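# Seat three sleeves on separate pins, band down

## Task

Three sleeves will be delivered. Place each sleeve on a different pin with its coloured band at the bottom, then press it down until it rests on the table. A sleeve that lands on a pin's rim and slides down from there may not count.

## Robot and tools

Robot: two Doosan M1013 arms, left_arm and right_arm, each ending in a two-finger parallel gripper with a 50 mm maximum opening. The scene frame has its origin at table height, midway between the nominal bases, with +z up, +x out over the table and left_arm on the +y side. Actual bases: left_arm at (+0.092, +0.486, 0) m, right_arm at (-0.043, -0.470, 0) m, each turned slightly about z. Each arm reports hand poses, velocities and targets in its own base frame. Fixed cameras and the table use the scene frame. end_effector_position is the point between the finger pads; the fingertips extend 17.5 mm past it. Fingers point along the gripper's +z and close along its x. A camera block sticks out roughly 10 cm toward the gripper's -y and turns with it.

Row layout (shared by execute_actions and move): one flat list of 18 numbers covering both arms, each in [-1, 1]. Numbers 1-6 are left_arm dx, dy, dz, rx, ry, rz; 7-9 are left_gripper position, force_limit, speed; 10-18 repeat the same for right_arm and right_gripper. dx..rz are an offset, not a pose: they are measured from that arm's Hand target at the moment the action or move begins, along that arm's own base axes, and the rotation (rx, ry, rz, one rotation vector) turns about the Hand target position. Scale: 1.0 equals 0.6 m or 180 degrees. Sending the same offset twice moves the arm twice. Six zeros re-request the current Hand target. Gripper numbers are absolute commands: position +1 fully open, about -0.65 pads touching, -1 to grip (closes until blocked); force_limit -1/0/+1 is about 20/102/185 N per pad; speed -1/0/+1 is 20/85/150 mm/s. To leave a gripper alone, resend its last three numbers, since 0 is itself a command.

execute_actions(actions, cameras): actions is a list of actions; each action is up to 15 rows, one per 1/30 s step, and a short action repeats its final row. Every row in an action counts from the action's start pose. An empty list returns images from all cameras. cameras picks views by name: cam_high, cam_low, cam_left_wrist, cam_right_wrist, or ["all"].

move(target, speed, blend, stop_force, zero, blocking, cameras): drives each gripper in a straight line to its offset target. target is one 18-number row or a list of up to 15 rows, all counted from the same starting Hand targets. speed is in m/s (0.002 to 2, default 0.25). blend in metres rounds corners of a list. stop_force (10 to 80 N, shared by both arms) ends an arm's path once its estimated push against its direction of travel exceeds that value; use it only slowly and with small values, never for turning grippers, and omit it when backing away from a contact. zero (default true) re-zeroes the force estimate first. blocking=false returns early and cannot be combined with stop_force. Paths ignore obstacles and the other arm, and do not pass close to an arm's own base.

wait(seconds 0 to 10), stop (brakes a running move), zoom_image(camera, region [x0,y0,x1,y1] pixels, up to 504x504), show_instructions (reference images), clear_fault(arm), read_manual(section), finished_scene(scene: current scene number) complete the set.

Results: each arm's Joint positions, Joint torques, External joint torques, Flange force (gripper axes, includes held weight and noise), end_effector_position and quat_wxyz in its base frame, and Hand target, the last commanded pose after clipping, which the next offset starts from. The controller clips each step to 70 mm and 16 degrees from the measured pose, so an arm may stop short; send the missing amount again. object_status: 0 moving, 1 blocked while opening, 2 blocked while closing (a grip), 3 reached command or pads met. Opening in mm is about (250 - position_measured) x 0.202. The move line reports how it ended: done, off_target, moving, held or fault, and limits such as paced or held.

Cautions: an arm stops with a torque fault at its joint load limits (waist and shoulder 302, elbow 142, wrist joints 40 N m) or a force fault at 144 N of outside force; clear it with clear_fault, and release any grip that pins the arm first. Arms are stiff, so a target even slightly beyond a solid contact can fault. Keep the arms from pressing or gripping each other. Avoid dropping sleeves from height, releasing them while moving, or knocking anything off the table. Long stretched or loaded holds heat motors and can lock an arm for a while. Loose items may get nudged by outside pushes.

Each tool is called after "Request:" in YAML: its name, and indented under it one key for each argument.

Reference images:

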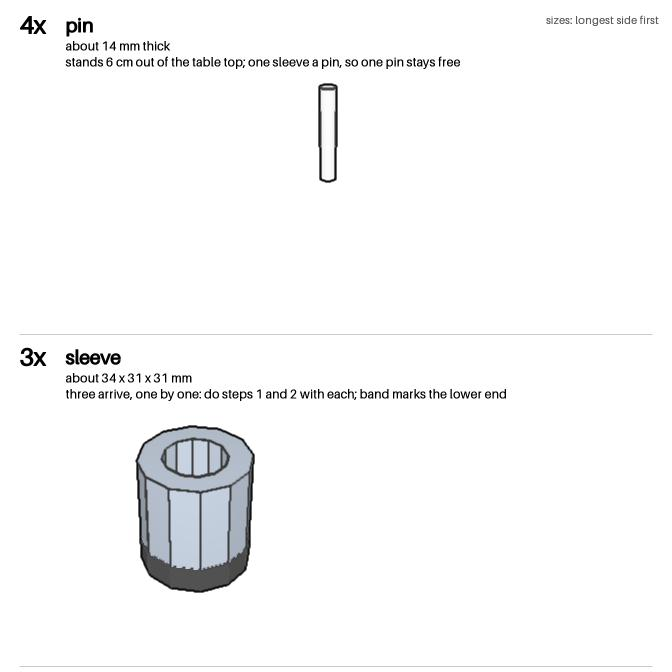

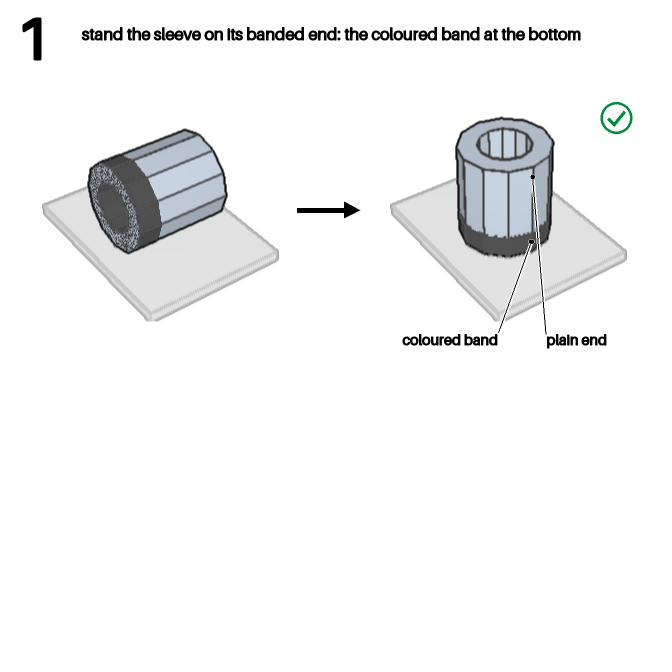

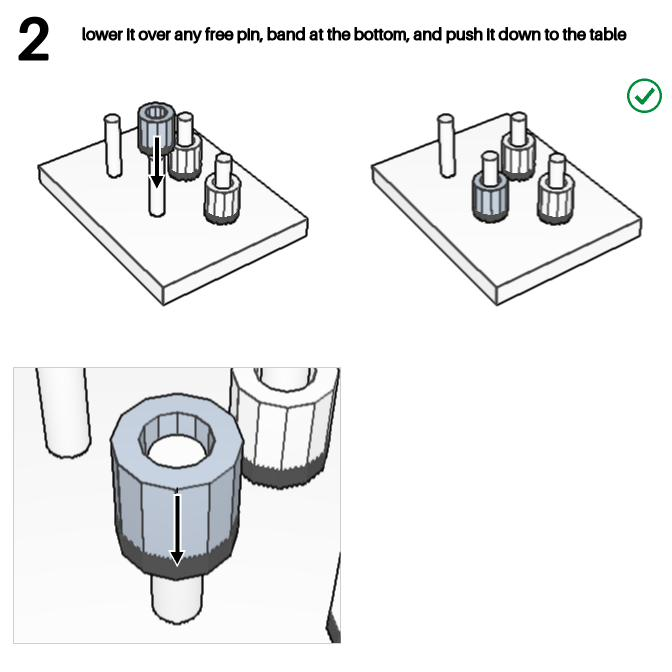

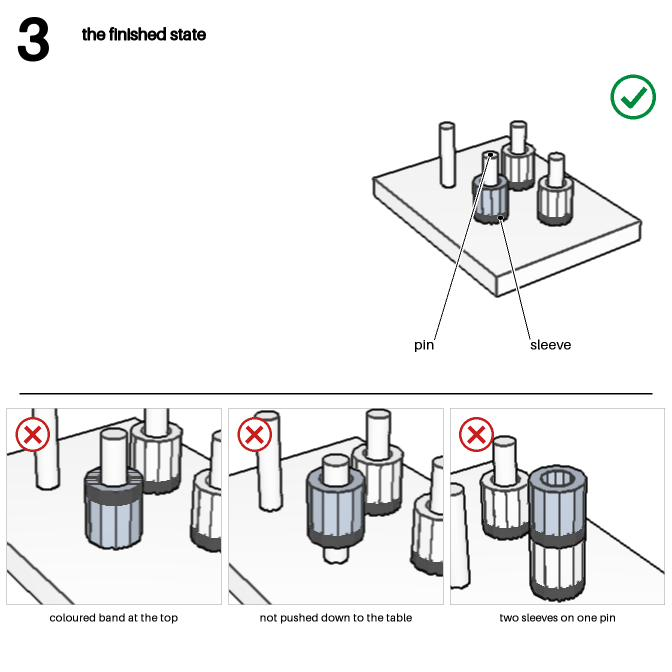

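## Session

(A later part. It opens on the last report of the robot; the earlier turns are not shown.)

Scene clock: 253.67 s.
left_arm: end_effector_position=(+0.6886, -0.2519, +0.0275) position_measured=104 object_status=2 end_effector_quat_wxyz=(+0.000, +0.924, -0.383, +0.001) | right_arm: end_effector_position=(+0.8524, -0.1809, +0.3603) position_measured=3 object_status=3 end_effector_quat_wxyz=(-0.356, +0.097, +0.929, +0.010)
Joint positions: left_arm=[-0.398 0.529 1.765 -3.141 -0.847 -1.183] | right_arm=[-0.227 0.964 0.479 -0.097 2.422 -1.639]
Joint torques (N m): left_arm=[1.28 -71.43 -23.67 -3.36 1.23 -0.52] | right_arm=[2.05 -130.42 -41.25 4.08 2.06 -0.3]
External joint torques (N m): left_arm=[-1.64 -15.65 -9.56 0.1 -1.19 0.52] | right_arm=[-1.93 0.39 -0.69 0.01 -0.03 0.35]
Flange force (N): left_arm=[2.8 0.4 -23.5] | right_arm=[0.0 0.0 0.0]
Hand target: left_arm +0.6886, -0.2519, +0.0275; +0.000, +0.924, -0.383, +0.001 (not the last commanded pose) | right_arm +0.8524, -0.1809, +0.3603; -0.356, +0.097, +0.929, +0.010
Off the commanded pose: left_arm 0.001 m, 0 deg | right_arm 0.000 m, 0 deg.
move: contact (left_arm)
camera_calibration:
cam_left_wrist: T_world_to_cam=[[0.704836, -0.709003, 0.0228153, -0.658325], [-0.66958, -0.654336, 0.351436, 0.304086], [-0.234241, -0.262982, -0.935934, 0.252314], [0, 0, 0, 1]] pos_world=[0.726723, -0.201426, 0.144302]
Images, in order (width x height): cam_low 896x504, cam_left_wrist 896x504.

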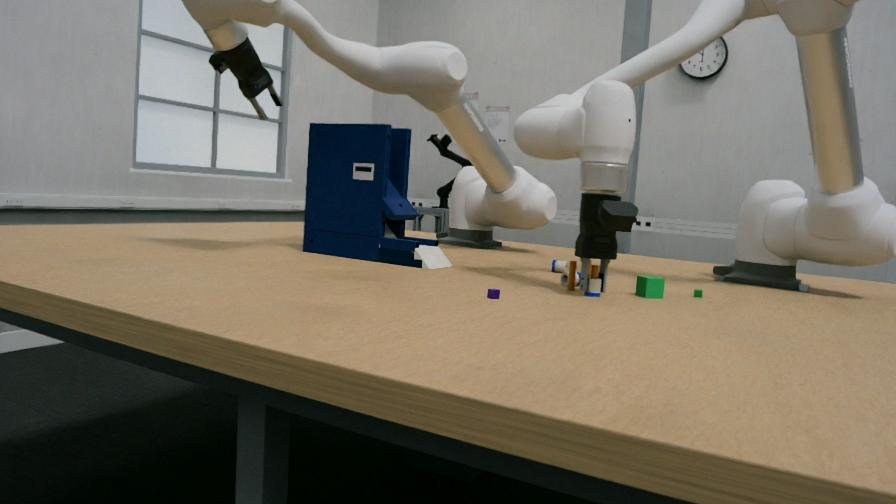

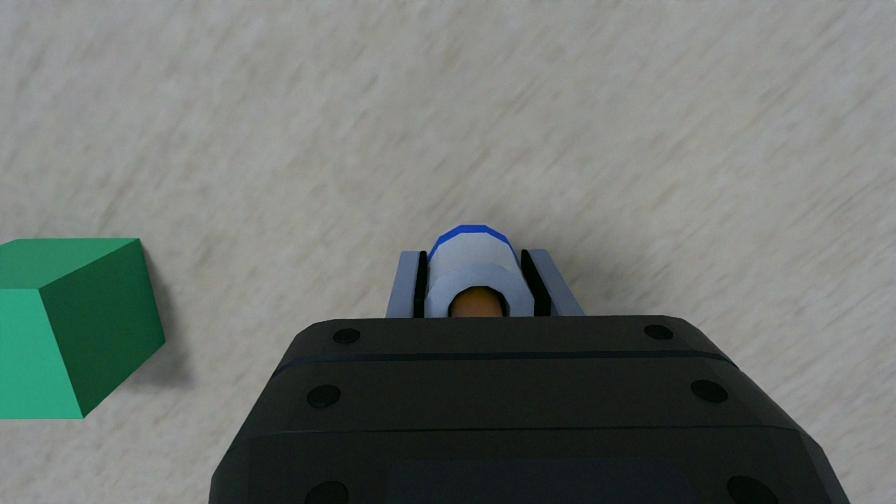

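Request:
move:
  target:
    - [0, 0, 0, 0, 0, 0, 1, -0.7, -0.5, 0, 0, 0, 0, 0, 0, 1, 1, 1]
    - [0, 0, 0.19, 0, 0, 0, 1, -0.7, -0.5, 0, 0, 0, 0, 0, 0, 1, 1, 1]
    - [-0.1547, -0.1353, 0.1542, 0, 0, 0.1178, 1, -0.7, -0.5, 0, 0, 0, 0, 0, 0, 1, 1, 1]
  speed: [0.1, 0.2, 0.3]
  blend: [0, 0.03, 0]
  cameras: ["cam_left_wrist", "cam_low"]

Request:
zoom_image:
  camera: "cam_left_wrist"
  region: [360, 80, 610, 330]

Scene clock: 283.63 s.
left_arm: end_effector_position=(+0.5958, -0.3330, +0.1200) position_measured=3 object_status=3 end_effector_quat_wxyz=(+0.000, +0.978, -0.206, +0.001) | right_arm: end_effector_position=(+0.8524, -0.1809, +0.3603) position_measured=3 object_status=3 end_effector_quat_wxyz=(-0.356, +0.097, +0.929, +0.010)
Joint positions: left_arm=[-0.561 0.368 1.813 -3.141 -0.96 -1.716] | right_arm=[-0.227 0.964 0.479 -0.097 2.422 -1.639]
Joint torques (N m): left_arm=[0.73 -79.9 -35.17 -3.55 -0.41 -0.52] | right_arm=[1.93 -130 -41.27 4.12 2.03 -0.26]
External joint torques (N m): left_arm=[-0.53 5.23 -0.94 0.02 0.39 0.52] | right_arm=[-1.71 0.03 -0.64 -0.04 -0.01 0.31]
Flange force (N): left_arm=[8.7 0.8 4.9] | right_arm=[0.0 0.0 0.0]
Hand target: left_arm +0.5957, -0.3330, +0.1200; +0.000, +0.978, -0.206, +0.001 | right_arm +0.8524, -0.1809, +0.3603; -0.356, +0.097, +0.929, +0.010
Off the commanded pose: left_arm 0.000 m, 0 deg | right_arm 0.000 m, 0 deg.
move: done
camera_calibration:
cam_left_wrist: T_world_to_cam=[[0.913546, -0.4061, 0.0227504, -0.676018], [-0.387584, -0.852205, 0.351463, -0.0775559], [-0.123341, -0.329895, -0.935925, 0.207457], [0, 0, 0, 1]] pos_world=[0.613102, -0.272185, 0.236802]
Images, in order (width x height): cam_low 896x504, cam_left_wrist 896x504.

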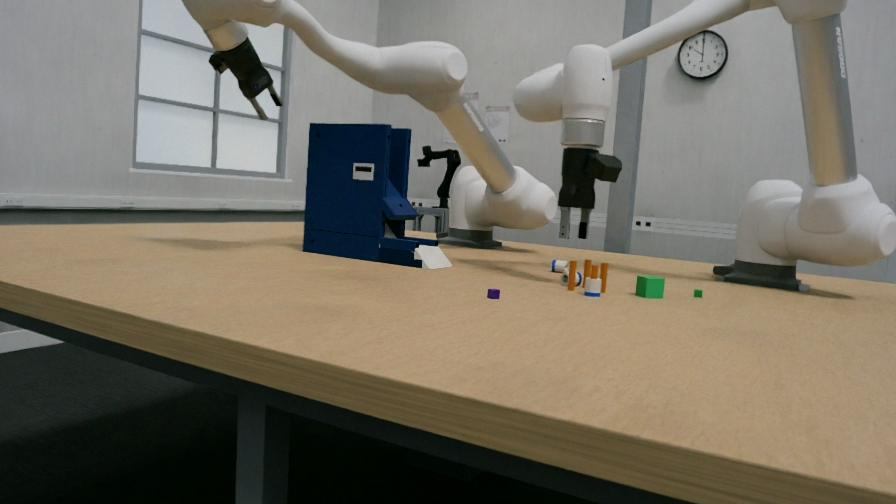

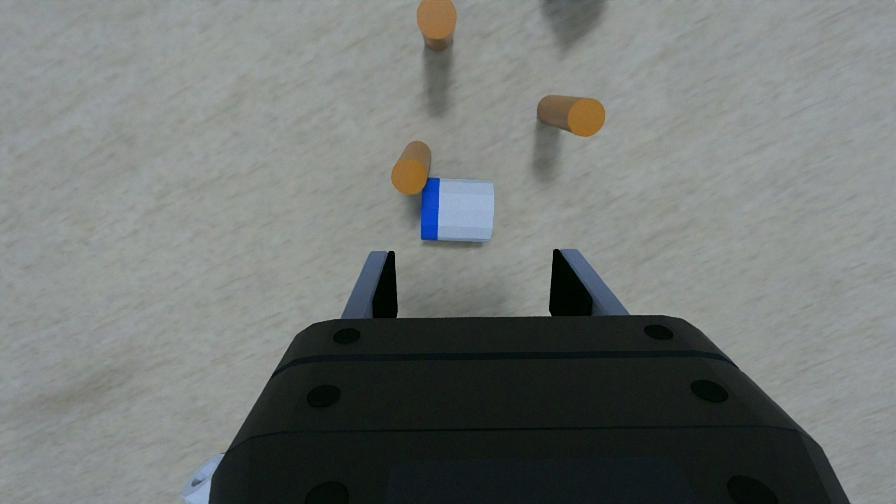

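Scaled by 2.016 from the camera's 896x504 image, which has a finer 1280x720 frame.

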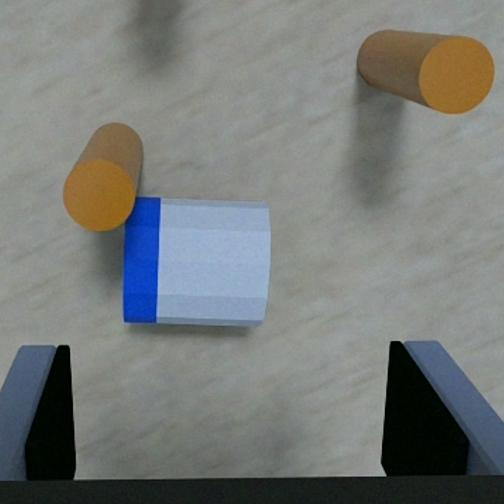

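Request:
move:
  target:
    - [-0.0043, 0.0025, -0.165, 0, 0, -0.0106, 1, -0.7, -0.5, 0, 0, 0, 0, 0, 0, 1, 1, 1]
    - [-0.0043, 0.0025, -0.165, 0, 0, -0.0106, -1, -0.7, -0.6, 0, 0, 0, 0, 0, 0, 1, 1, 1]
  speed: [0.12, 0.1]
  cameras: ["cam_left_wrist"]

Scene clock: 305.90 s.
left_arm: end_effector_position=(+0.5932, -0.3315, +0.0210) position_measured=84 object_status=2 end_effector_quat_wxyz=(+0.000, +0.975, -0.223, +0.001) | right_arm: end_effector_position=(+0.8524, -0.1809, +0.3603) position_measured=3 object_status=3 end_effector_quat_wxyz=(-0.356, +0.097, +0.929, +0.010)
Joint positions: left_arm=[-0.561 0.471 1.881 -3.141 -0.789 -1.683] | right_arm=[-0.227 0.964 0.479 -0.097 2.422 -1.639]
Joint torques (N m): left_arm=[1.25 -84.95 -30.77 -3.01 -0.42 -0.51] | right_arm=[2.15 -130.24 -41.27 4.12 2.01 -0.25]
External joint torques (N m): left_arm=[-1.63 5.32 -0.36 -0.05 0.4 0.51] | right_arm=[-2.27 0.83 -0.36 -0.07 0.01 0.3]
Flange force (N): left_arm=[6.6 2.1 6.8] | right_arm=[0.0 0.0 0.0]
Hand target: left_arm +0.5932, -0.3315, +0.0210; +0.000, +0.975, -0.223, +0.001 | right_arm +0.8524, -0.1809, +0.3603; -0.356, +0.097, +0.929, +0.010
Off the commanded pose: left_arm 0.000 m, 0 deg | right_arm 0.000 m, 0 deg.
move: done
camera_calibration:
cam_left_wrist: T_world_to_cam=[[0.89949, -0.436344, 0.0228352, -0.672554], [-0.415827, -0.838807, 0.351412, -0.0212892], [-0.134182, -0.325587, -0.935942, 0.122831], [0, 0, 0, 1]] pos_world=[0.612585, -0.27133, 0.137802]
Images, in order (width x height): cam_left_wrist 896x504.

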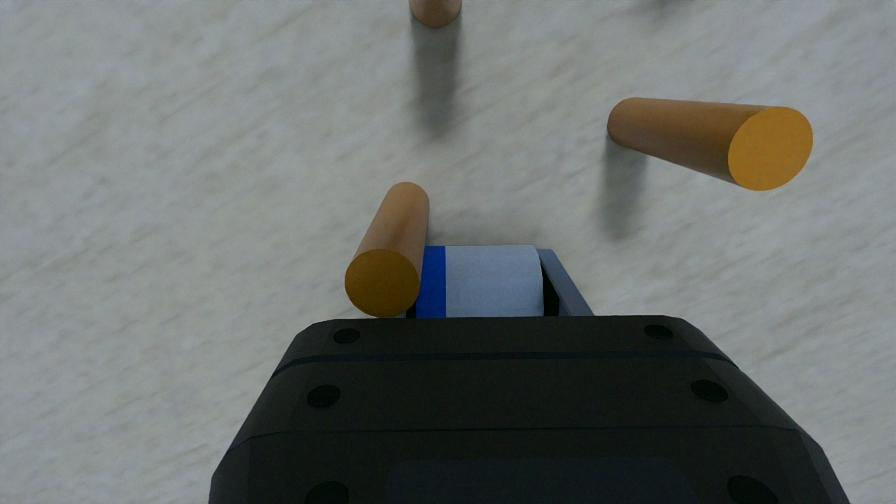

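Request:
move:
  target:
    - [0, 0, 0.2, 0, 0, 0, -1, -0.7, -0.6, 0, 0, 0, 0, 0, 0, 1, 1, 1]
    - [-0.122, -0.2808, 0.1333, 0, 0, -0.6072, -1, -0.7, -0.6, 0, 0, 0, 0, 0, 0, 1, 1, 1]
    - [-0.122, -0.2808, 0.0005, 0, 0, -0.6072, -1, -0.7, -0.6, 0, 0, 0, 0, 0, 0, 1, 1, 1]
    - [-0.122, -0.2808, 0.0005, 0, 0, -0.6072, 1, -0.7, -0.5, 0, 0, 0, 0, 0, 0, 1, 1, 1]
    - [-0.122, -0.2808, 0.16, 0, 0, -0.6072, 1, -0.7, -0.5, 0, 0, 0, 0, 0, 0, 1, 1, 1]
  speed: [0.25, 0.5, 0.1, 0.1, 0.2]
  blend: [0.03, 0.02, 0, 0, 0]
  cameras: ["cam_left_wrist", "cam_high"]

Scene clock: 319.87 s.
left_arm: end_effector_position=(+0.5199, -0.5000, +0.1169) position_measured=3 object_status=3 end_effector_quat_wxyz=(+0.000, -0.383, +0.924, +0.000) | right_arm: end_effector_position=(+0.8524, -0.1809, +0.3603) position_measured=3 object_status=3 end_effector_quat_wxyz=(-0.356, +0.097, +0.929, +0.010)
Joint positions: left_arm=[-0.813 0.424 1.734 -3.143 -0.982 -0.027] | right_arm=[-0.227 0.964 0.479 -0.097 2.422 -1.639]
Joint torques (N m): left_arm=[1 -86.26 -35.67 -3.58 -0.23 -0.53] | right_arm=[2.15 -130.3 -41.25 4.1 2.03 -0.25]
External joint torques (N m): left_arm=[-0.81 5.63 -1.04 -0.07 0.3 0.53] | right_arm=[-2.08 0.7 -0.48 -0.04 -0.01 0.3]
Flange force (N): left_arm=[0.2 -9.6 4.8] | right_arm=[0.0 0.0 0.0]
Hand target: left_arm +0.5200, -0.5000, +0.1170; +0.000, -0.383, +0.924, +0.000 | right_arm +0.8524, -0.1809, +0.3603; -0.356, +0.097, +0.929, +0.010
Off the commanded pose: left_arm 0.000 m, 0 deg | right_arm 0.000 m, 0 deg.
move: done
camera_calibration:
cam_left_wrist: T_world_to_cam=[[-0.708938, -0.704901, 0.022858, 0.0196235], [-0.65436, 0.669507, 0.351531, 0.651421], [-0.263098, 0.234256, -0.935897, 0.494867], [0, 0, 0, 1]] pos_world=[0.570374, -0.538223, 0.233702]
Images, in order (width x height): cam_high 896x504, cam_left_wrist 896x504.

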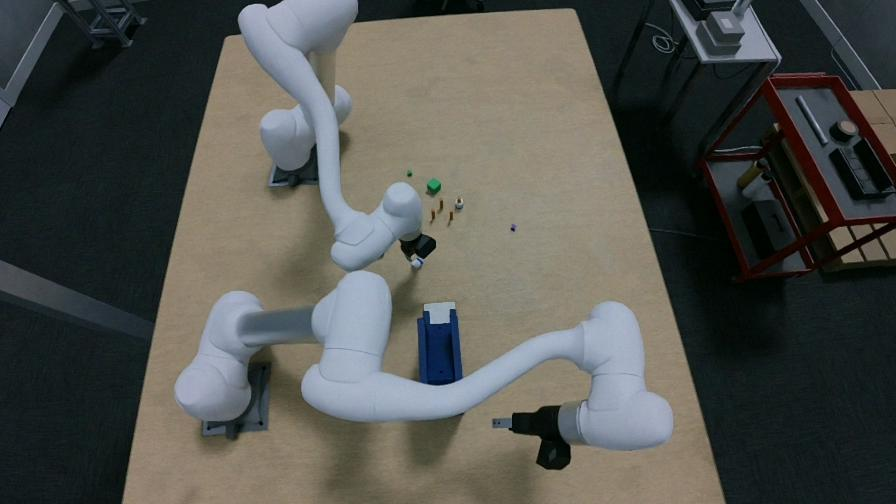

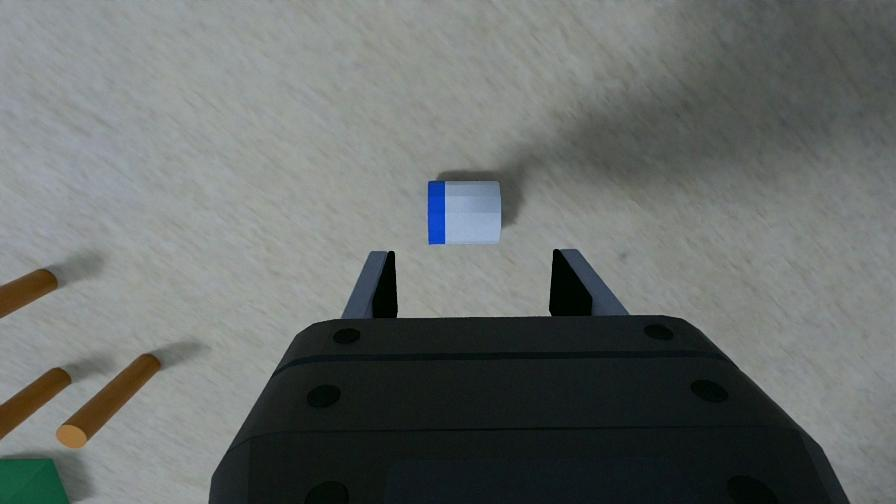

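Request:
move:
  target:
    - [-0.0705, -0.0698, -0.0717, 0, -0.27637, 0.47179, 0.82, -0.7, -0.5, 0, 0, 0, 0, 0, 0, 1, 1, 1]
    - [-0.0122, -0.0115, -0.1542, 0, -0.27637, 0.47179, 0.82, -0.7, -0.5, 0, 0, 0, 0, 0, 0, 1, 1, 1]
    - [-0.0122, -0.0115, -0.1542, 0, -0.27637, 0.47179, -1, -0.7, -0.6, 0, 0, 0, 0, 0, 0, 1, 1, 1]
  speed: [0.4, 0.15, 0.1]
  cameras: ["cam_left_wrist"]

Request:
move:
  target:
    - [0, 0, 0.1667, 0, 0, 0, -1, -0.7, -0.6, 0, 0, 0, 0, 0, 0, 1, 1, 1]
    - [0.0622, -0.0885, 0.1758, -0.35355, 0.35355, 0, -1, -0.7, -0.6, 0, 0, 0, 0, 0, 0, 1, 1, 1]
    - [0.0622, -0.0885, 0.0342, -0.35355, 0.35355, 0, -1, -0.7, -0.6, 0, 0, 0, 0, 0, 0, 1, 1, 1]
  speed: [0.2, 0.5, 0.2]
  blend: [0.02, 0.02, 0]

Request:
move:
  target: [0, 0, -0.05, 0, 0, 0, -1, -0.7, -0.6, 0, 0, 0, 0, 0, 0, 1, 1, 1]
  speed: 0.02
  stop_force: 10
  cameras: ["cam_left_wrist", "cam_low"]

Scene clock: 340.07 s.
left_arm: end_effector_position=(+0.5126, -0.5069, +0.0245) position_measured=104 object_status=2 end_effector_quat_wxyz=(-0.354, +0.853, -0.354, +0.147) | right_arm: end_effector_position=(+0.8524, -0.1809, +0.3603) position_measured=3 object_status=3 end_effector_quat_wxyz=(-0.356, +0.097, +0.929, +0.010)
Joint positions: left_arm=[-1.104 0.649 1.763 -2.328 -1.181 -2.388] | right_arm=[-0.227 0.964 0.479 -0.097 2.422 -1.639]
Joint torques (N m): left_arm=[1.29 -96.36 -25.34 -0.7 -1.91 -0.46] | right_arm=[1.93 -130.36 -41.26 4.14 2.02 -0.28]
External joint torques (N m): left_arm=[-1.31 5.51 -1.01 0.1 0.29 0.46] | right_arm=[-2.07 0.55 -0.57 -0.07 0 0.33]
Flange force (N): left_arm=[7.7 6.9 2.1] | right_arm=[0.0 0.0 0.0]
Hand target: left_arm +0.5126, -0.5069, +0.0245; -0.354, +0.853, -0.354, +0.147 | right_arm +0.8524, -0.1809, +0.3603; -0.356, +0.097, +0.929, +0.010
Off the commanded pose: left_arm 0.000 m, 0 deg | right_arm 0.000 m, 0 deg.
move: done
camera_calibration:
cam_left_wrist: T_world_to_cam=[[0.693993, -0.719846, 0.01402, -0.714863], [-0.651476, -0.63613, -0.413422, 0.0391818], [0.306519, 0.277778, -0.910432, 0.137508], [0, 0, 0, 1]] pos_world=[0.479487, -0.527863, 0.151412]
Images, in order (width x height): cam_left_wrist 896x504.

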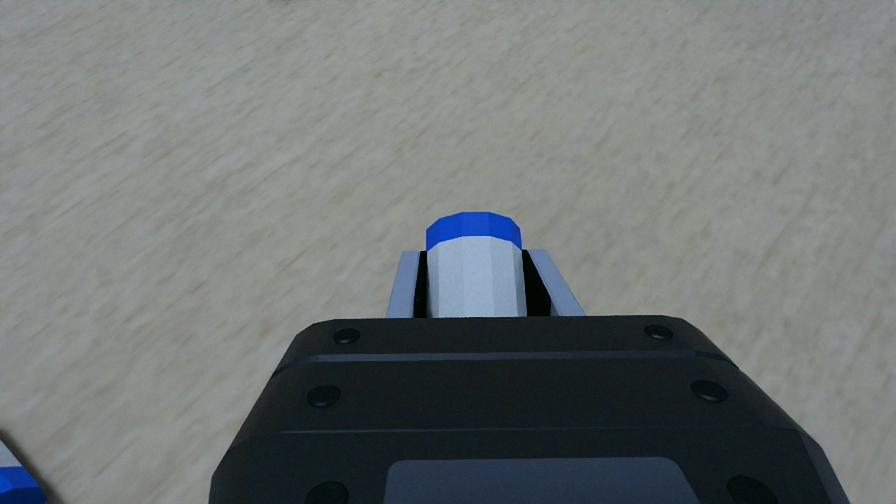

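Scene clock: 343.17 s.
left_arm: end_effector_position=(+0.5500, -0.5600, +0.0451) position_measured=104 object_status=2 end_effector_quat_wxyz=(+0.354, +0.854, -0.354, -0.146) | right_arm: end_effector_position=(+0.8524, -0.1809, +0.3603) position_measured=3 object_status=3 end_effector_quat_wxyz=(-0.356, +0.097, +0.929, +0.010)
Joint positions: left_arm=[-0.581 0.695 1.619 -3.984 -1.188 -0.889] | right_arm=[-0.227 0.964 0.479 -0.097 2.422 -1.639]
Joint torques (N m): left_arm=[1.09 -108.26 -33.42 -3.65 -1.57 -0.54] | right_arm=[2.16 -130.36 -41.17 4.12 2.01 -0.27]
External joint torques (N m): left_arm=[-1.45 5.54 -0.82 -0.02 0.22 0.54] | right_arm=[-2.16 0.77 -0.55 -0.05 0 0.32]
Flange force (N): left_arm=[7.9 -4.9 4.5] | right_arm=[0.0 0.0 0.0]
Hand target: left_arm +0.5500, -0.5600, +0.0450; +0.354, +0.854, -0.354, -0.146 | right_arm +0.8524, -0.1809, +0.3603; -0.356, +0.097, +0.929, +0.010
Off the commanded pose: left_arm 0.000 m, 0 deg | right_arm 0.000 m, 0 deg.
move: done

Scene clock: 345.07 s.
left_arm: end_effector_position=(+0.5500, -0.5601, +0.0279) position_measured=104 object_status=2 end_effector_quat_wxyz=(+0.354, +0.854, -0.354, -0.146) | right_arm: end_effector_position=(+0.8524, -0.1809, +0.3603) position_measured=3 object_status=3 end_effector_quat_wxyz=(-0.356, +0.097, +0.929, +0.010)
Joint positions: left_arm=[-0.581 0.714 1.624 -3.991 -1.172 -0.87] | right_arm=[-0.227 0.964 0.479 -0.097 2.422 -1.639]
Joint torques (N m): left_arm=[0.84 -85.97 -24.02 0.35 2.76 -0.7] | right_arm=[2.1 -130.22 -41.15 4.13 2.02 -0.25]
External joint torques (N m): left_arm=[-0.89 -17.51 -9.5 -3.92 -4.13 0.7] | right_arm=[-1.82 0.62 -0.58 -0.05 -0.01 0.3]
Flange force (N): left_arm=[2.9 16.0 -16.6] | right_arm=[0.0 0.0 0.0]
Hand target: left_arm +0.5499, -0.5601, +0.0279; +0.354, +0.854, -0.354, -0.146 (not the last commanded pose) | right_arm +0.8524, -0.1809, +0.3603; -0.356, +0.097, +0.929, +0.010
Off the commanded pose: left_arm 0.013 m, 0 deg | right_arm 0.000 m, 0 deg.
move: contact (left_arm)
camera_calibration:
cam_left_wrist: T_world_to_cam=[[0.716881, -0.696956, 0.0183065, -0.778918], [-0.299843, -0.284497, 0.91058, -0.00227807], [-0.629426, -0.658266, -0.412928, 0.120556], [0, 0, 0, 1]] pos_world=[0.633589, -0.464161, 0.0661146]
Images, in order (width x height): cam_low 896x504, cam_left_wrist 896x504.

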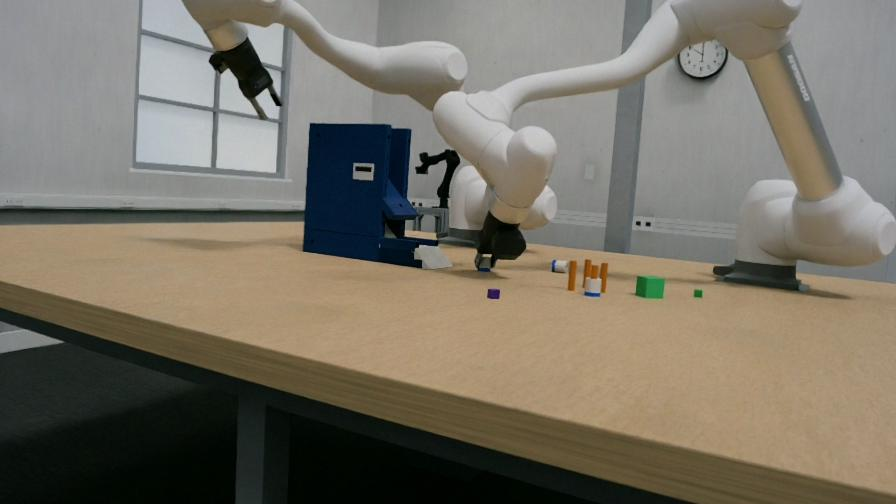

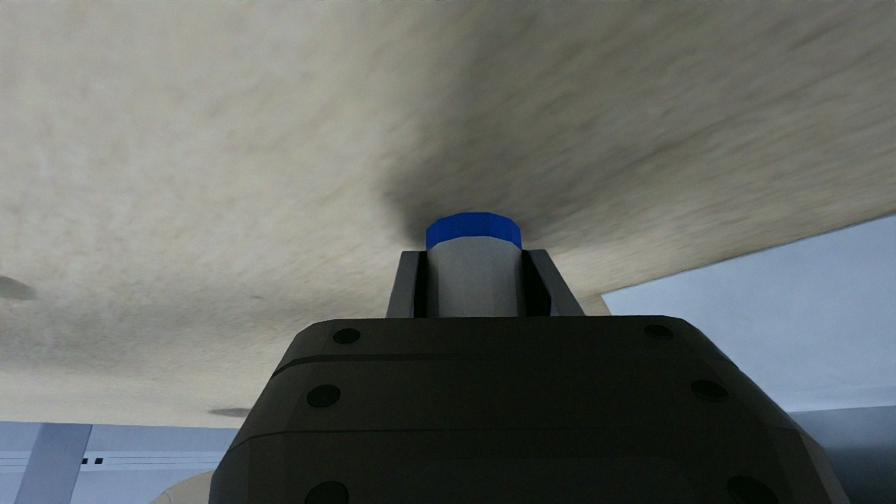

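Request:
move:
  target:
    - [0, 0, 0, 0, 0, 0, 0.82, -0.7, -0.5, 0, 0, 0, 0, 0, 0, 1, 1, 1]
    - [0.0417, 0.0417, 0.059, 0, 0, 0, 0.82, -0.7, -0.5, 0, 0, 0, 0, 0, 0, 1, 1, 1]
    - [-0.01, -0.01, 0.104, 0.17678, -0.17678, 0, 0.82, -0.7, -0.5, 0, 0, 0, 0, 0, 0, 1, 1, 1]
    - [-0.01, -0.01, 0.0002, 0.17678, -0.17678, 0, 0.82, -0.7, -0.5, 0, 0, 0, 0, 0, 0, 1, 1, 1]
    - [-0.01, -0.01, 0.0002, 0.17678, -0.17678, 0, -1, -0.7, -0.6, 0, 0, 0, 0, 0, 0, 1, 1, 1]
  speed: [0.1, 0.15, 0.3, 0.15, 0.1]
  blend: [0, 0.01, 0, 0, 0]
  cameras: ["cam_left_wrist"]

Scene clock: 355.93 s.
left_arm: end_effector_position=(+0.5439, -0.5661, +0.0280) position_measured=104 object_status=0 end_effector_quat_wxyz=(+0.000, +0.924, -0.383, +0.001) | right_arm: end_effector_position=(+0.8524, -0.1809, +0.3603) position_measured=3 object_status=3 end_effector_quat_wxyz=(-0.356, +0.097, +0.929, +0.010)
Joint positions: left_arm=[-0.849 0.593 1.65 -3.141 -0.898 -1.635] | right_arm=[-0.227 0.964 0.479 -0.097 2.422 -1.639]
Joint torques (N m): left_arm=[1.41 -99.73 -33.32 -3.49 -0.37 -0.43] | right_arm=[2.06 -130.31 -41.2 4.12 2.01 -0.28]
External joint torques (N m): left_arm=[-1.26 5.56 -1.01 0.13 0.35 0.43] | right_arm=[-1.87 0.83 -0.47 -0.06 0 0.33]
Flange force (N): left_arm=[8.9 1.2 5.6] | right_arm=[0.0 0.0 0.0]
Hand target: left_arm +0.5439, -0.5661, +0.0280; +0.000, +0.924, -0.383, +0.001 | right_arm +0.8524, -0.1809, +0.3603; -0.356, +0.097, +0.929, +0.010
Off the commanded pose: left_arm 0.000 m, 0 deg | right_arm 0.000 m, 0 deg.
move: done
camera_calibration:
cam_left_wrist: T_world_to_cam=[[0.704745, -0.709092, 0.0228656, -0.779186], [-0.669605, -0.654159, 0.351716, 0.00156224], [-0.234441, -0.263181, -0.935828, 0.13628], [0, 0, 0, 1]] pos_world=[0.582124, -0.515626, 0.144801]
Images, in order (width x height): cam_left_wrist 896x504.

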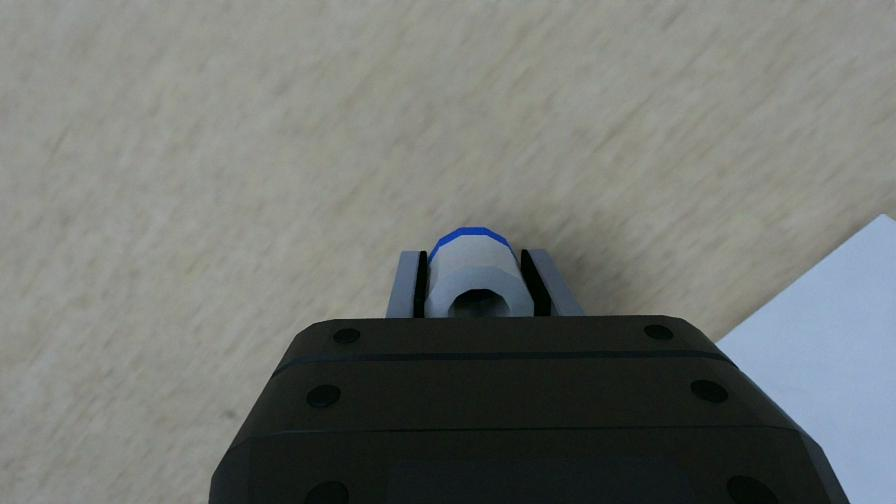

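Request:
move:
  target:
    - [0, 0, 0.19, 0, 0, 0, -1, -0.7, -0.6, 0, 0, 0, 0, 0, 0, 1, 1, 1]
    - [0.1867, 0.4313, 0.19, 0, 0, 0, -1, -0.7, -0.6, 0, 0, 0, 0, 0, 0, 1, 1, 1]
    - [0.1867, 0.4313, 0.1175, 0, 0, 0, -1, -0.7, -0.6, 0, 0, 0, 0, 0, 0, 1, 1, 1]
  speed: [0.25, 0.35, 0.15]
  blend: [0.03, 0.01, 0]
  cameras: ["cam_left_wrist", "cam_low"]

Request:
zoom_image:
  camera: "cam_left_wrist"
  region: [430, 190, 510, 260]

Request:
zoom_image:
  camera: "cam_low"
  region: [545, 235, 615, 295]

Scene clock: 369.03 s.
left_arm: end_effector_position=(+0.6560, -0.3073, +0.0986) position_measured=104 object_status=2 end_effector_quat_wxyz=(+0.000, +0.924, -0.383, +0.001) | right_arm: end_effector_position=(+0.8524, -0.1809, +0.3603) position_measured=3 object_status=3 end_effector_quat_wxyz=(-0.356, +0.097, +0.929, +0.010)
Joint positions: left_arm=[-0.486 0.445 1.742 -3.142 -0.954 -1.271] | right_arm=[-0.227 0.964 0.479 -0.097 2.422 -1.639]
Joint torques (N m): left_arm=[0.73 -87.3 -35.33 -3.49 -0.52 -0.65] | right_arm=[1.88 -130.41 -41.19 4.12 2.04 -0.29]
External joint torques (N m): left_arm=[-0.67 5.2 -0.62 -0.03 0.54 0.65] | right_arm=[-1.88 0.7 -0.6 -0.05 -0.02 0.34]
Flange force (N): left_arm=[7.4 -2.6 5.4] | right_arm=[0.0 0.0 0.0]
Hand target: left_arm +0.6560, -0.3073, +0.0985; +0.000, +0.924, -0.383, +0.001 | right_arm +0.8524, -0.1809, +0.3603; -0.356, +0.097, +0.929, +0.010
Off the commanded pose: left_arm 0.000 m, 0 deg | right_arm 0.000 m, 0 deg.
move: done
camera_calibration:
cam_left_wrist: T_world_to_cam=[[0.704761, -0.709074, 0.0229317, -0.67631], [-0.669622, -0.654176, 0.351653, 0.221111], [-0.234347, -0.263187, -0.935849, 0.296679], [0, 0, 0, 1]] pos_world=[0.694224, -0.256826, 0.215402]
Images, in order (width x height): cam_low 896x504, cam_left_wrist 896x504.

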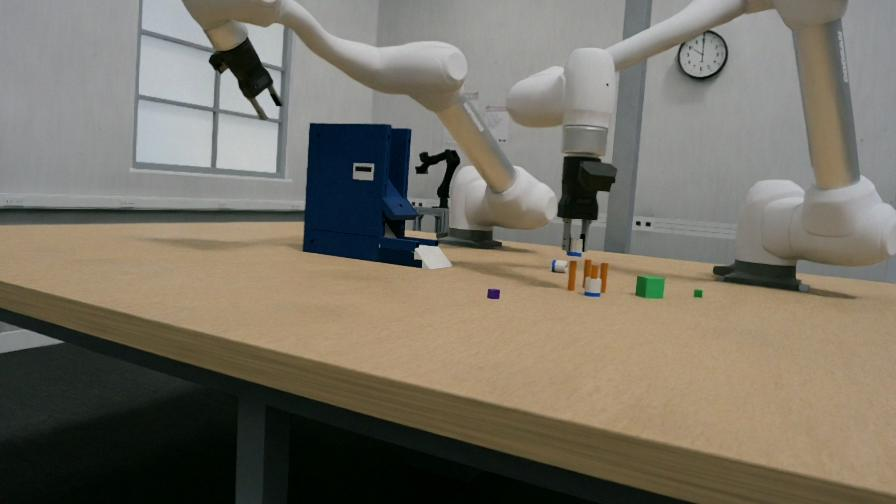

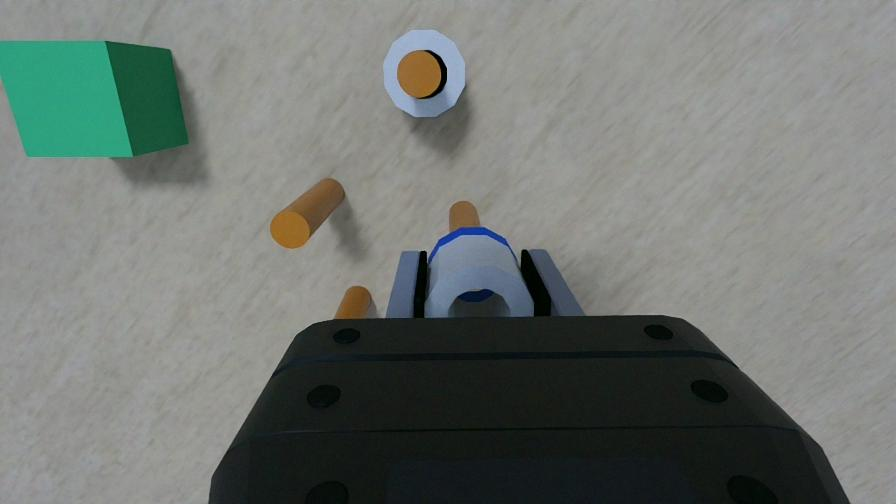

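Scaled by 6.300 from the camera's 896x504 image, which has a finer 1280x720 frame.

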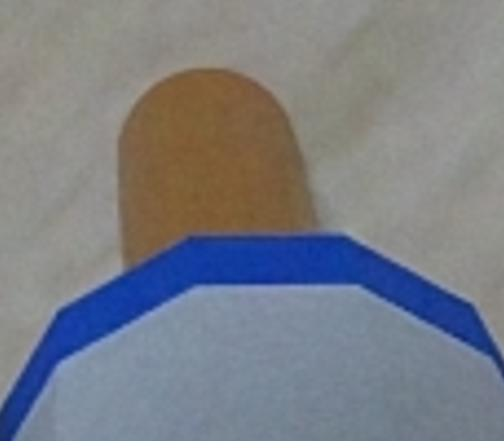

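Scaled by 7.200 from the camera's 896x504 image, which has a finer 1280x720 frame.

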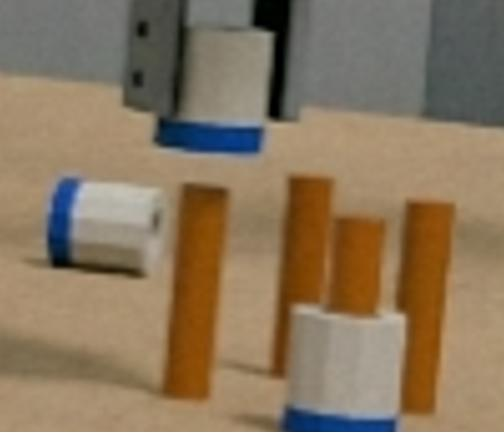

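Request:
move:
  target: [-0.00047, -0.00023, -0.1195, 0, 0, 0, -1, -0.7, -0.6, 0, 0, 0, 0, 0, 0, 1, 1, 1]
  speed: 0.02
  stop_force: 10
  cameras: ["cam_left_wrist", "cam_low"]

Scene clock: 379.63 s.
left_arm: end_effector_position=(+0.6557, -0.3075, +0.0275) position_measured=104 object_status=2 end_effector_quat_wxyz=(+0.000, +0.924, -0.383, +0.001) | right_arm: end_effector_position=(+0.8524, -0.1809, +0.3603) position_measured=3 object_status=3 end_effector_quat_wxyz=(-0.356, +0.097, +0.929, +0.010)
Joint positions: left_arm=[-0.486 0.518 1.784 -3.142 -0.839 -1.271] | right_arm=[-0.227 0.964 0.479 -0.097 2.422 -1.639]
Joint torques (N m): left_arm=[0.71 -70.94 -23.64 -3.27 1.14 -0.57] | right_arm=[1.95 -130.3 -41.24 4.1 2 -0.3]
External joint torques (N m): left_arm=[-0.53 -14.93 -9.29 0.05 -1.12 0.57] | right_arm=[-1.79 0.67 -0.5 -0.03 0.02 0.35]
Flange force (N): left_arm=[2.4 -0.9 -22.8] | right_arm=[0.0 0.0 0.0]
Hand target: left_arm +0.6557, -0.3075, +0.0275; +0.000, +0.924, -0.383, +0.001 (not the last commanded pose) | right_arm +0.8524, -0.1809, +0.3603; -0.356, +0.097, +0.929, +0.010
Off the commanded pose: left_arm 0.001 m, 0 deg | right_arm 0.000 m, 0 deg.
move: contact (left_arm)
camera_calibration:
cam_left_wrist: T_world_to_cam=[[0.704761, -0.709074, 0.0229317, -0.67461], [-0.669622, -0.654176, 0.351653, 0.245782], [-0.234347, -0.263187, -0.935849, 0.230017], [0, 0, 0, 1]] pos_world=[0.693924, -0.257026, 0.144302]
Images, in order (width x height): cam_low 896x504, cam_left_wrist 896x504.

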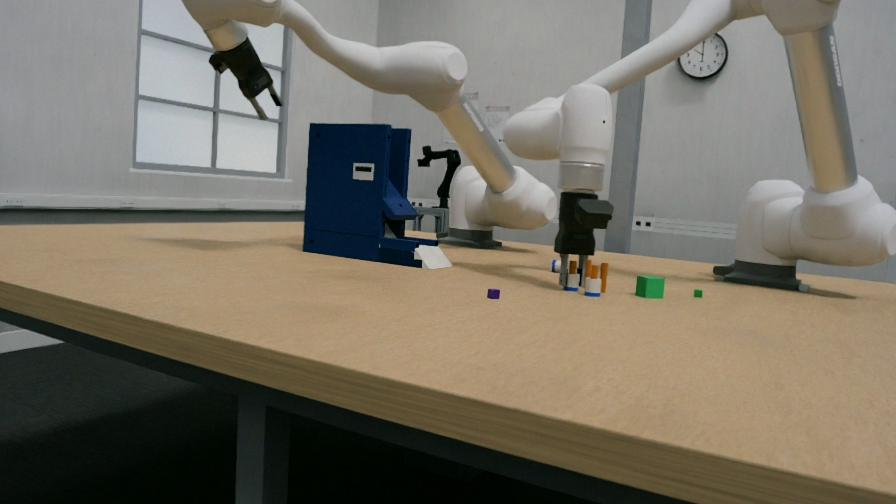

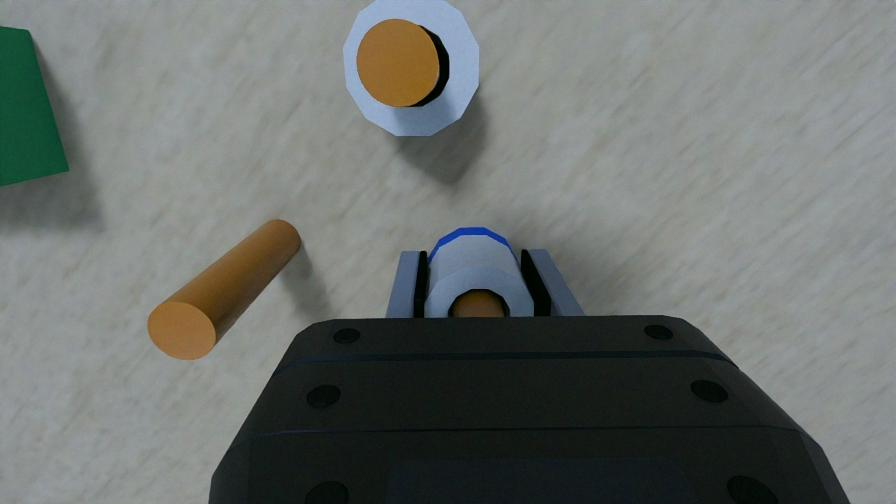

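Request:
move:
  target:
    - [0, 0, 0, 0, 0, 0, 0.82, -0.7, -0.5, 0, 0, 0, 0, 0, 0, 1, 1, 1]
    - [0, 0, 0.19, 0, 0, 0, 0.82, -0.7, -0.5, 0, 0, 0, 0, 0, 0, 1, 1, 1]
    - [-0.4262, -0.1542, 0.2208, 0, 0, 0.2611, 0.82, -0.7, -0.5, 0, 0, 0, 0, 0, 0, 1, 1, 1]
  speed: [0.1, 0.2, 0.35]
  blend: [0, 0.03, 0]
  cameras: ["cam_left_wrist", "cam_low"]

Request:
zoom_image:
  camera: "cam_left_wrist"
  region: [350, 100, 600, 320]

Scene clock: 396.50 s.
left_arm: end_effector_position=(+0.4000, -0.4000, +0.1600) position_measured=30 object_status=3 end_effector_quat_wxyz=(+0.000, +1.000, +0.017, +0.001) | right_arm: end_effector_position=(+0.8524, -0.1809, +0.3603) position_measured=3 object_status=3 end_effector_quat_wxyz=(-0.356, +0.097, +0.929, +0.010)
Joint positions: left_arm=[-0.847 0.165 2.002 -3.14 -0.975 -2.453] | right_arm=[-0.227 0.964 0.479 -0.097 2.422 -1.639]
Joint torques (N m): left_arm=[1.41 -58.58 -35.49 -3.61 -0.51 -0.64] | right_arm=[1.84 -130.48 -41.22 4.1 2.01 -0.28]
External joint torques (N m): left_arm=[-1.31 4.68 -0.94 0.02 0.45 0.64] | right_arm=[-1.74 1.11 -0.39 -0.05 0 0.33]
Flange force (N): left_arm=[4.8 6.9 4.7] | right_arm=[0.0 0.0 0.0]
Hand target: left_arm +0.4000, -0.4000, +0.1600; +0.000, +1.000, +0.017, +0.001 | right_arm +0.8524, -0.1809, +0.3603; -0.356, +0.097, +0.929, +0.010
Off the commanded pose: left_arm 0.000 m, 0 deg | right_arm 0.000 m, 0 deg.
move: done
camera_calibration:
cam_left_wrist: T_world_to_cam=[[0.999228, 0.0318733, 0.0229742, -0.384477], [0.0217674, -0.935878, 0.351652, -0.421733], [0.0327093, -0.35088, -0.935849, 0.127868], [0, 0, 0, 1]] pos_world=[0.389178, -0.337569, 0.276802]
Images, in order (width x height): cam_low 896x504, cam_left_wrist 896x504.

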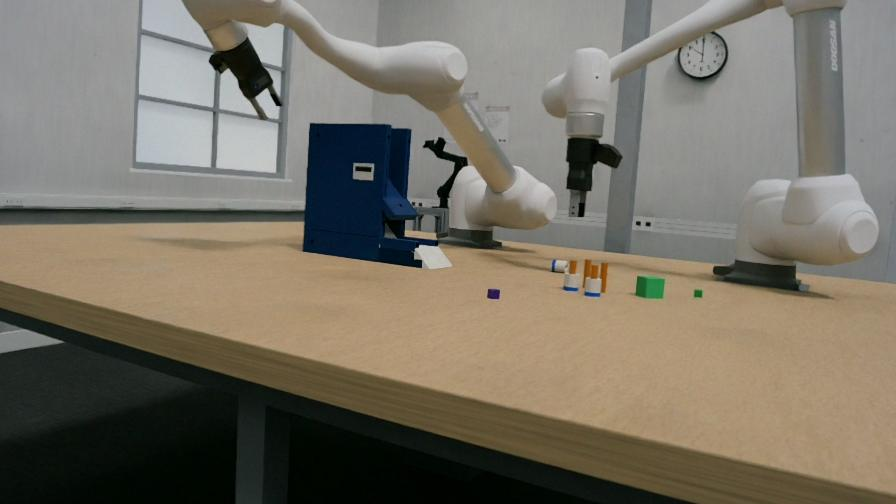

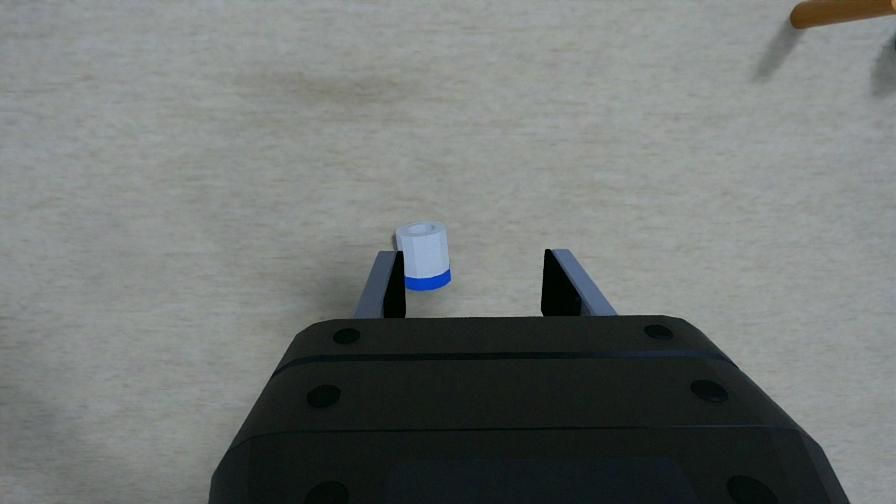

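Scaled by 2.016 from the camera's 896x504 image, which has a finer 1280x720 frame.

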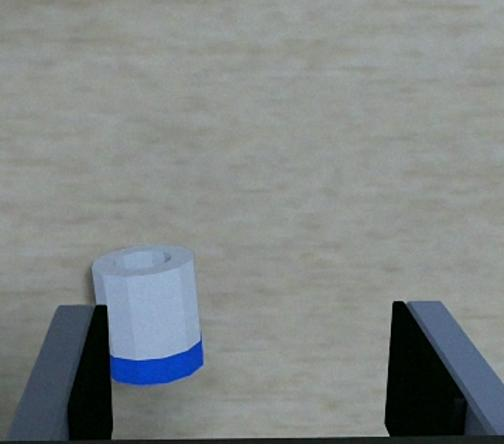

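Request:
move:
  target:
    - [-0.0458, 0.0297, -0.1433, -0.24945, -0.01744, 0.02107, 0.82, -0.7, -0.5, 0, 0, 0, 0, 0, 0, 1, 1, 1]
    - [-0.0372, -0.0523, -0.2258, -0.24945, -0.01744, 0.02107, 0.82, -0.7, -0.5, 0, 0, 0, 0, 0, 0, 1, 1, 1]
    - [-0.0372, -0.0523, -0.2258, -0.24945, -0.01744, 0.02107, -1, -0.7, -0.6, 0, 0, 0, 0, 0, 0, 1, 1, 1]
  speed: [0.35, 0.12, 0.1]
  cameras: ["cam_left_wrist", "cam_low"]

Scene clock: 428.47 s.
left_arm: end_effector_position=(+0.3777, -0.4314, +0.0246) position_measured=104 object_status=2 end_effector_quat_wxyz=(+0.382, +0.923, +0.048, +0.021) | right_arm: end_effector_position=(+0.8524, -0.1809, +0.3603) position_measured=3 object_status=3 end_effector_quat_wxyz=(-0.356, +0.097, +0.929, +0.010)
Joint positions: left_arm=[-0.65 0.319 2.406 -5.009 -0.568 -0.578] | right_arm=[-0.227 0.964 0.479 -0.097 2.422 -1.639]
Joint torques (N m): left_arm=[0.59 -61.04 -22.62 -0.16 -2.17 -0.47] | right_arm=[2.02 -130.39 -41.1 4.11 2.01 -0.24]
External joint torques (N m): left_arm=[-0.51 4.36 -0.55 0.05 0.39 0.47] | right_arm=[-1.9 0.67 -0.69 -0.04 0.01 0.29]
Flange force (N): left_arm=[2.5 -4.9 10.8] | right_arm=[0.0 0.0 0.0]
Hand target: left_arm +0.3777, -0.4314, +0.0245; +0.382, +0.923, +0.048, +0.021 | right_arm +0.8524, -0.1809, +0.3603; -0.356, +0.097, +0.929, +0.010
Off the commanded pose: left_arm 0.000 m, 0 deg | right_arm 0.000 m, 0 deg.
move: done
camera_calibration:
cam_left_wrist: T_world_to_cam=[[0.992786, 0.118474, 0.0184118, -0.318172], [0.0322885, -0.412081, 0.910575, -0.194818], [0.115467, -0.903412, -0.412934, -0.291668], [0, 0, 0, 1]] pos_world=[0.355845, -0.306082, 0.0628146]
Images, in order (width x height): cam_low 896x504, cam_left_wrist 896x504.

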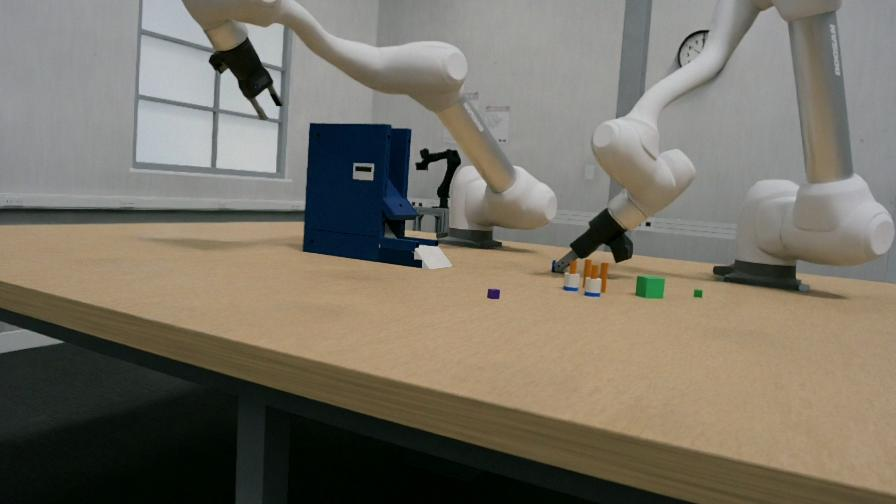

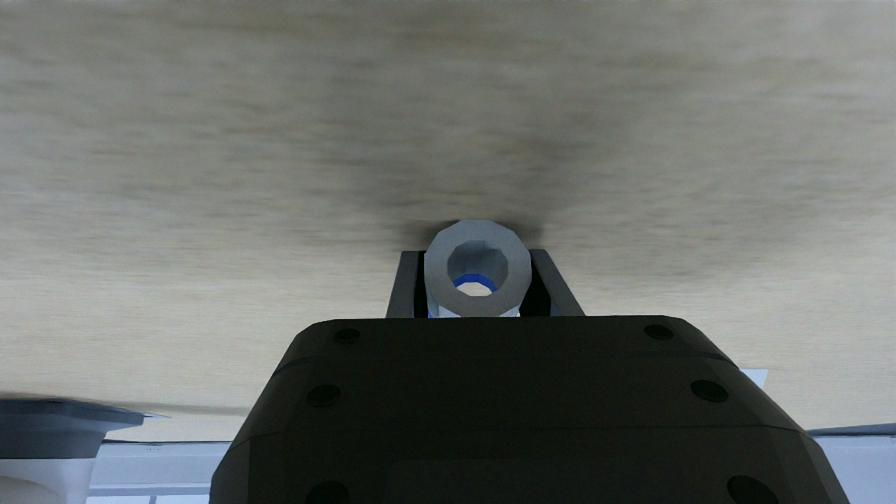

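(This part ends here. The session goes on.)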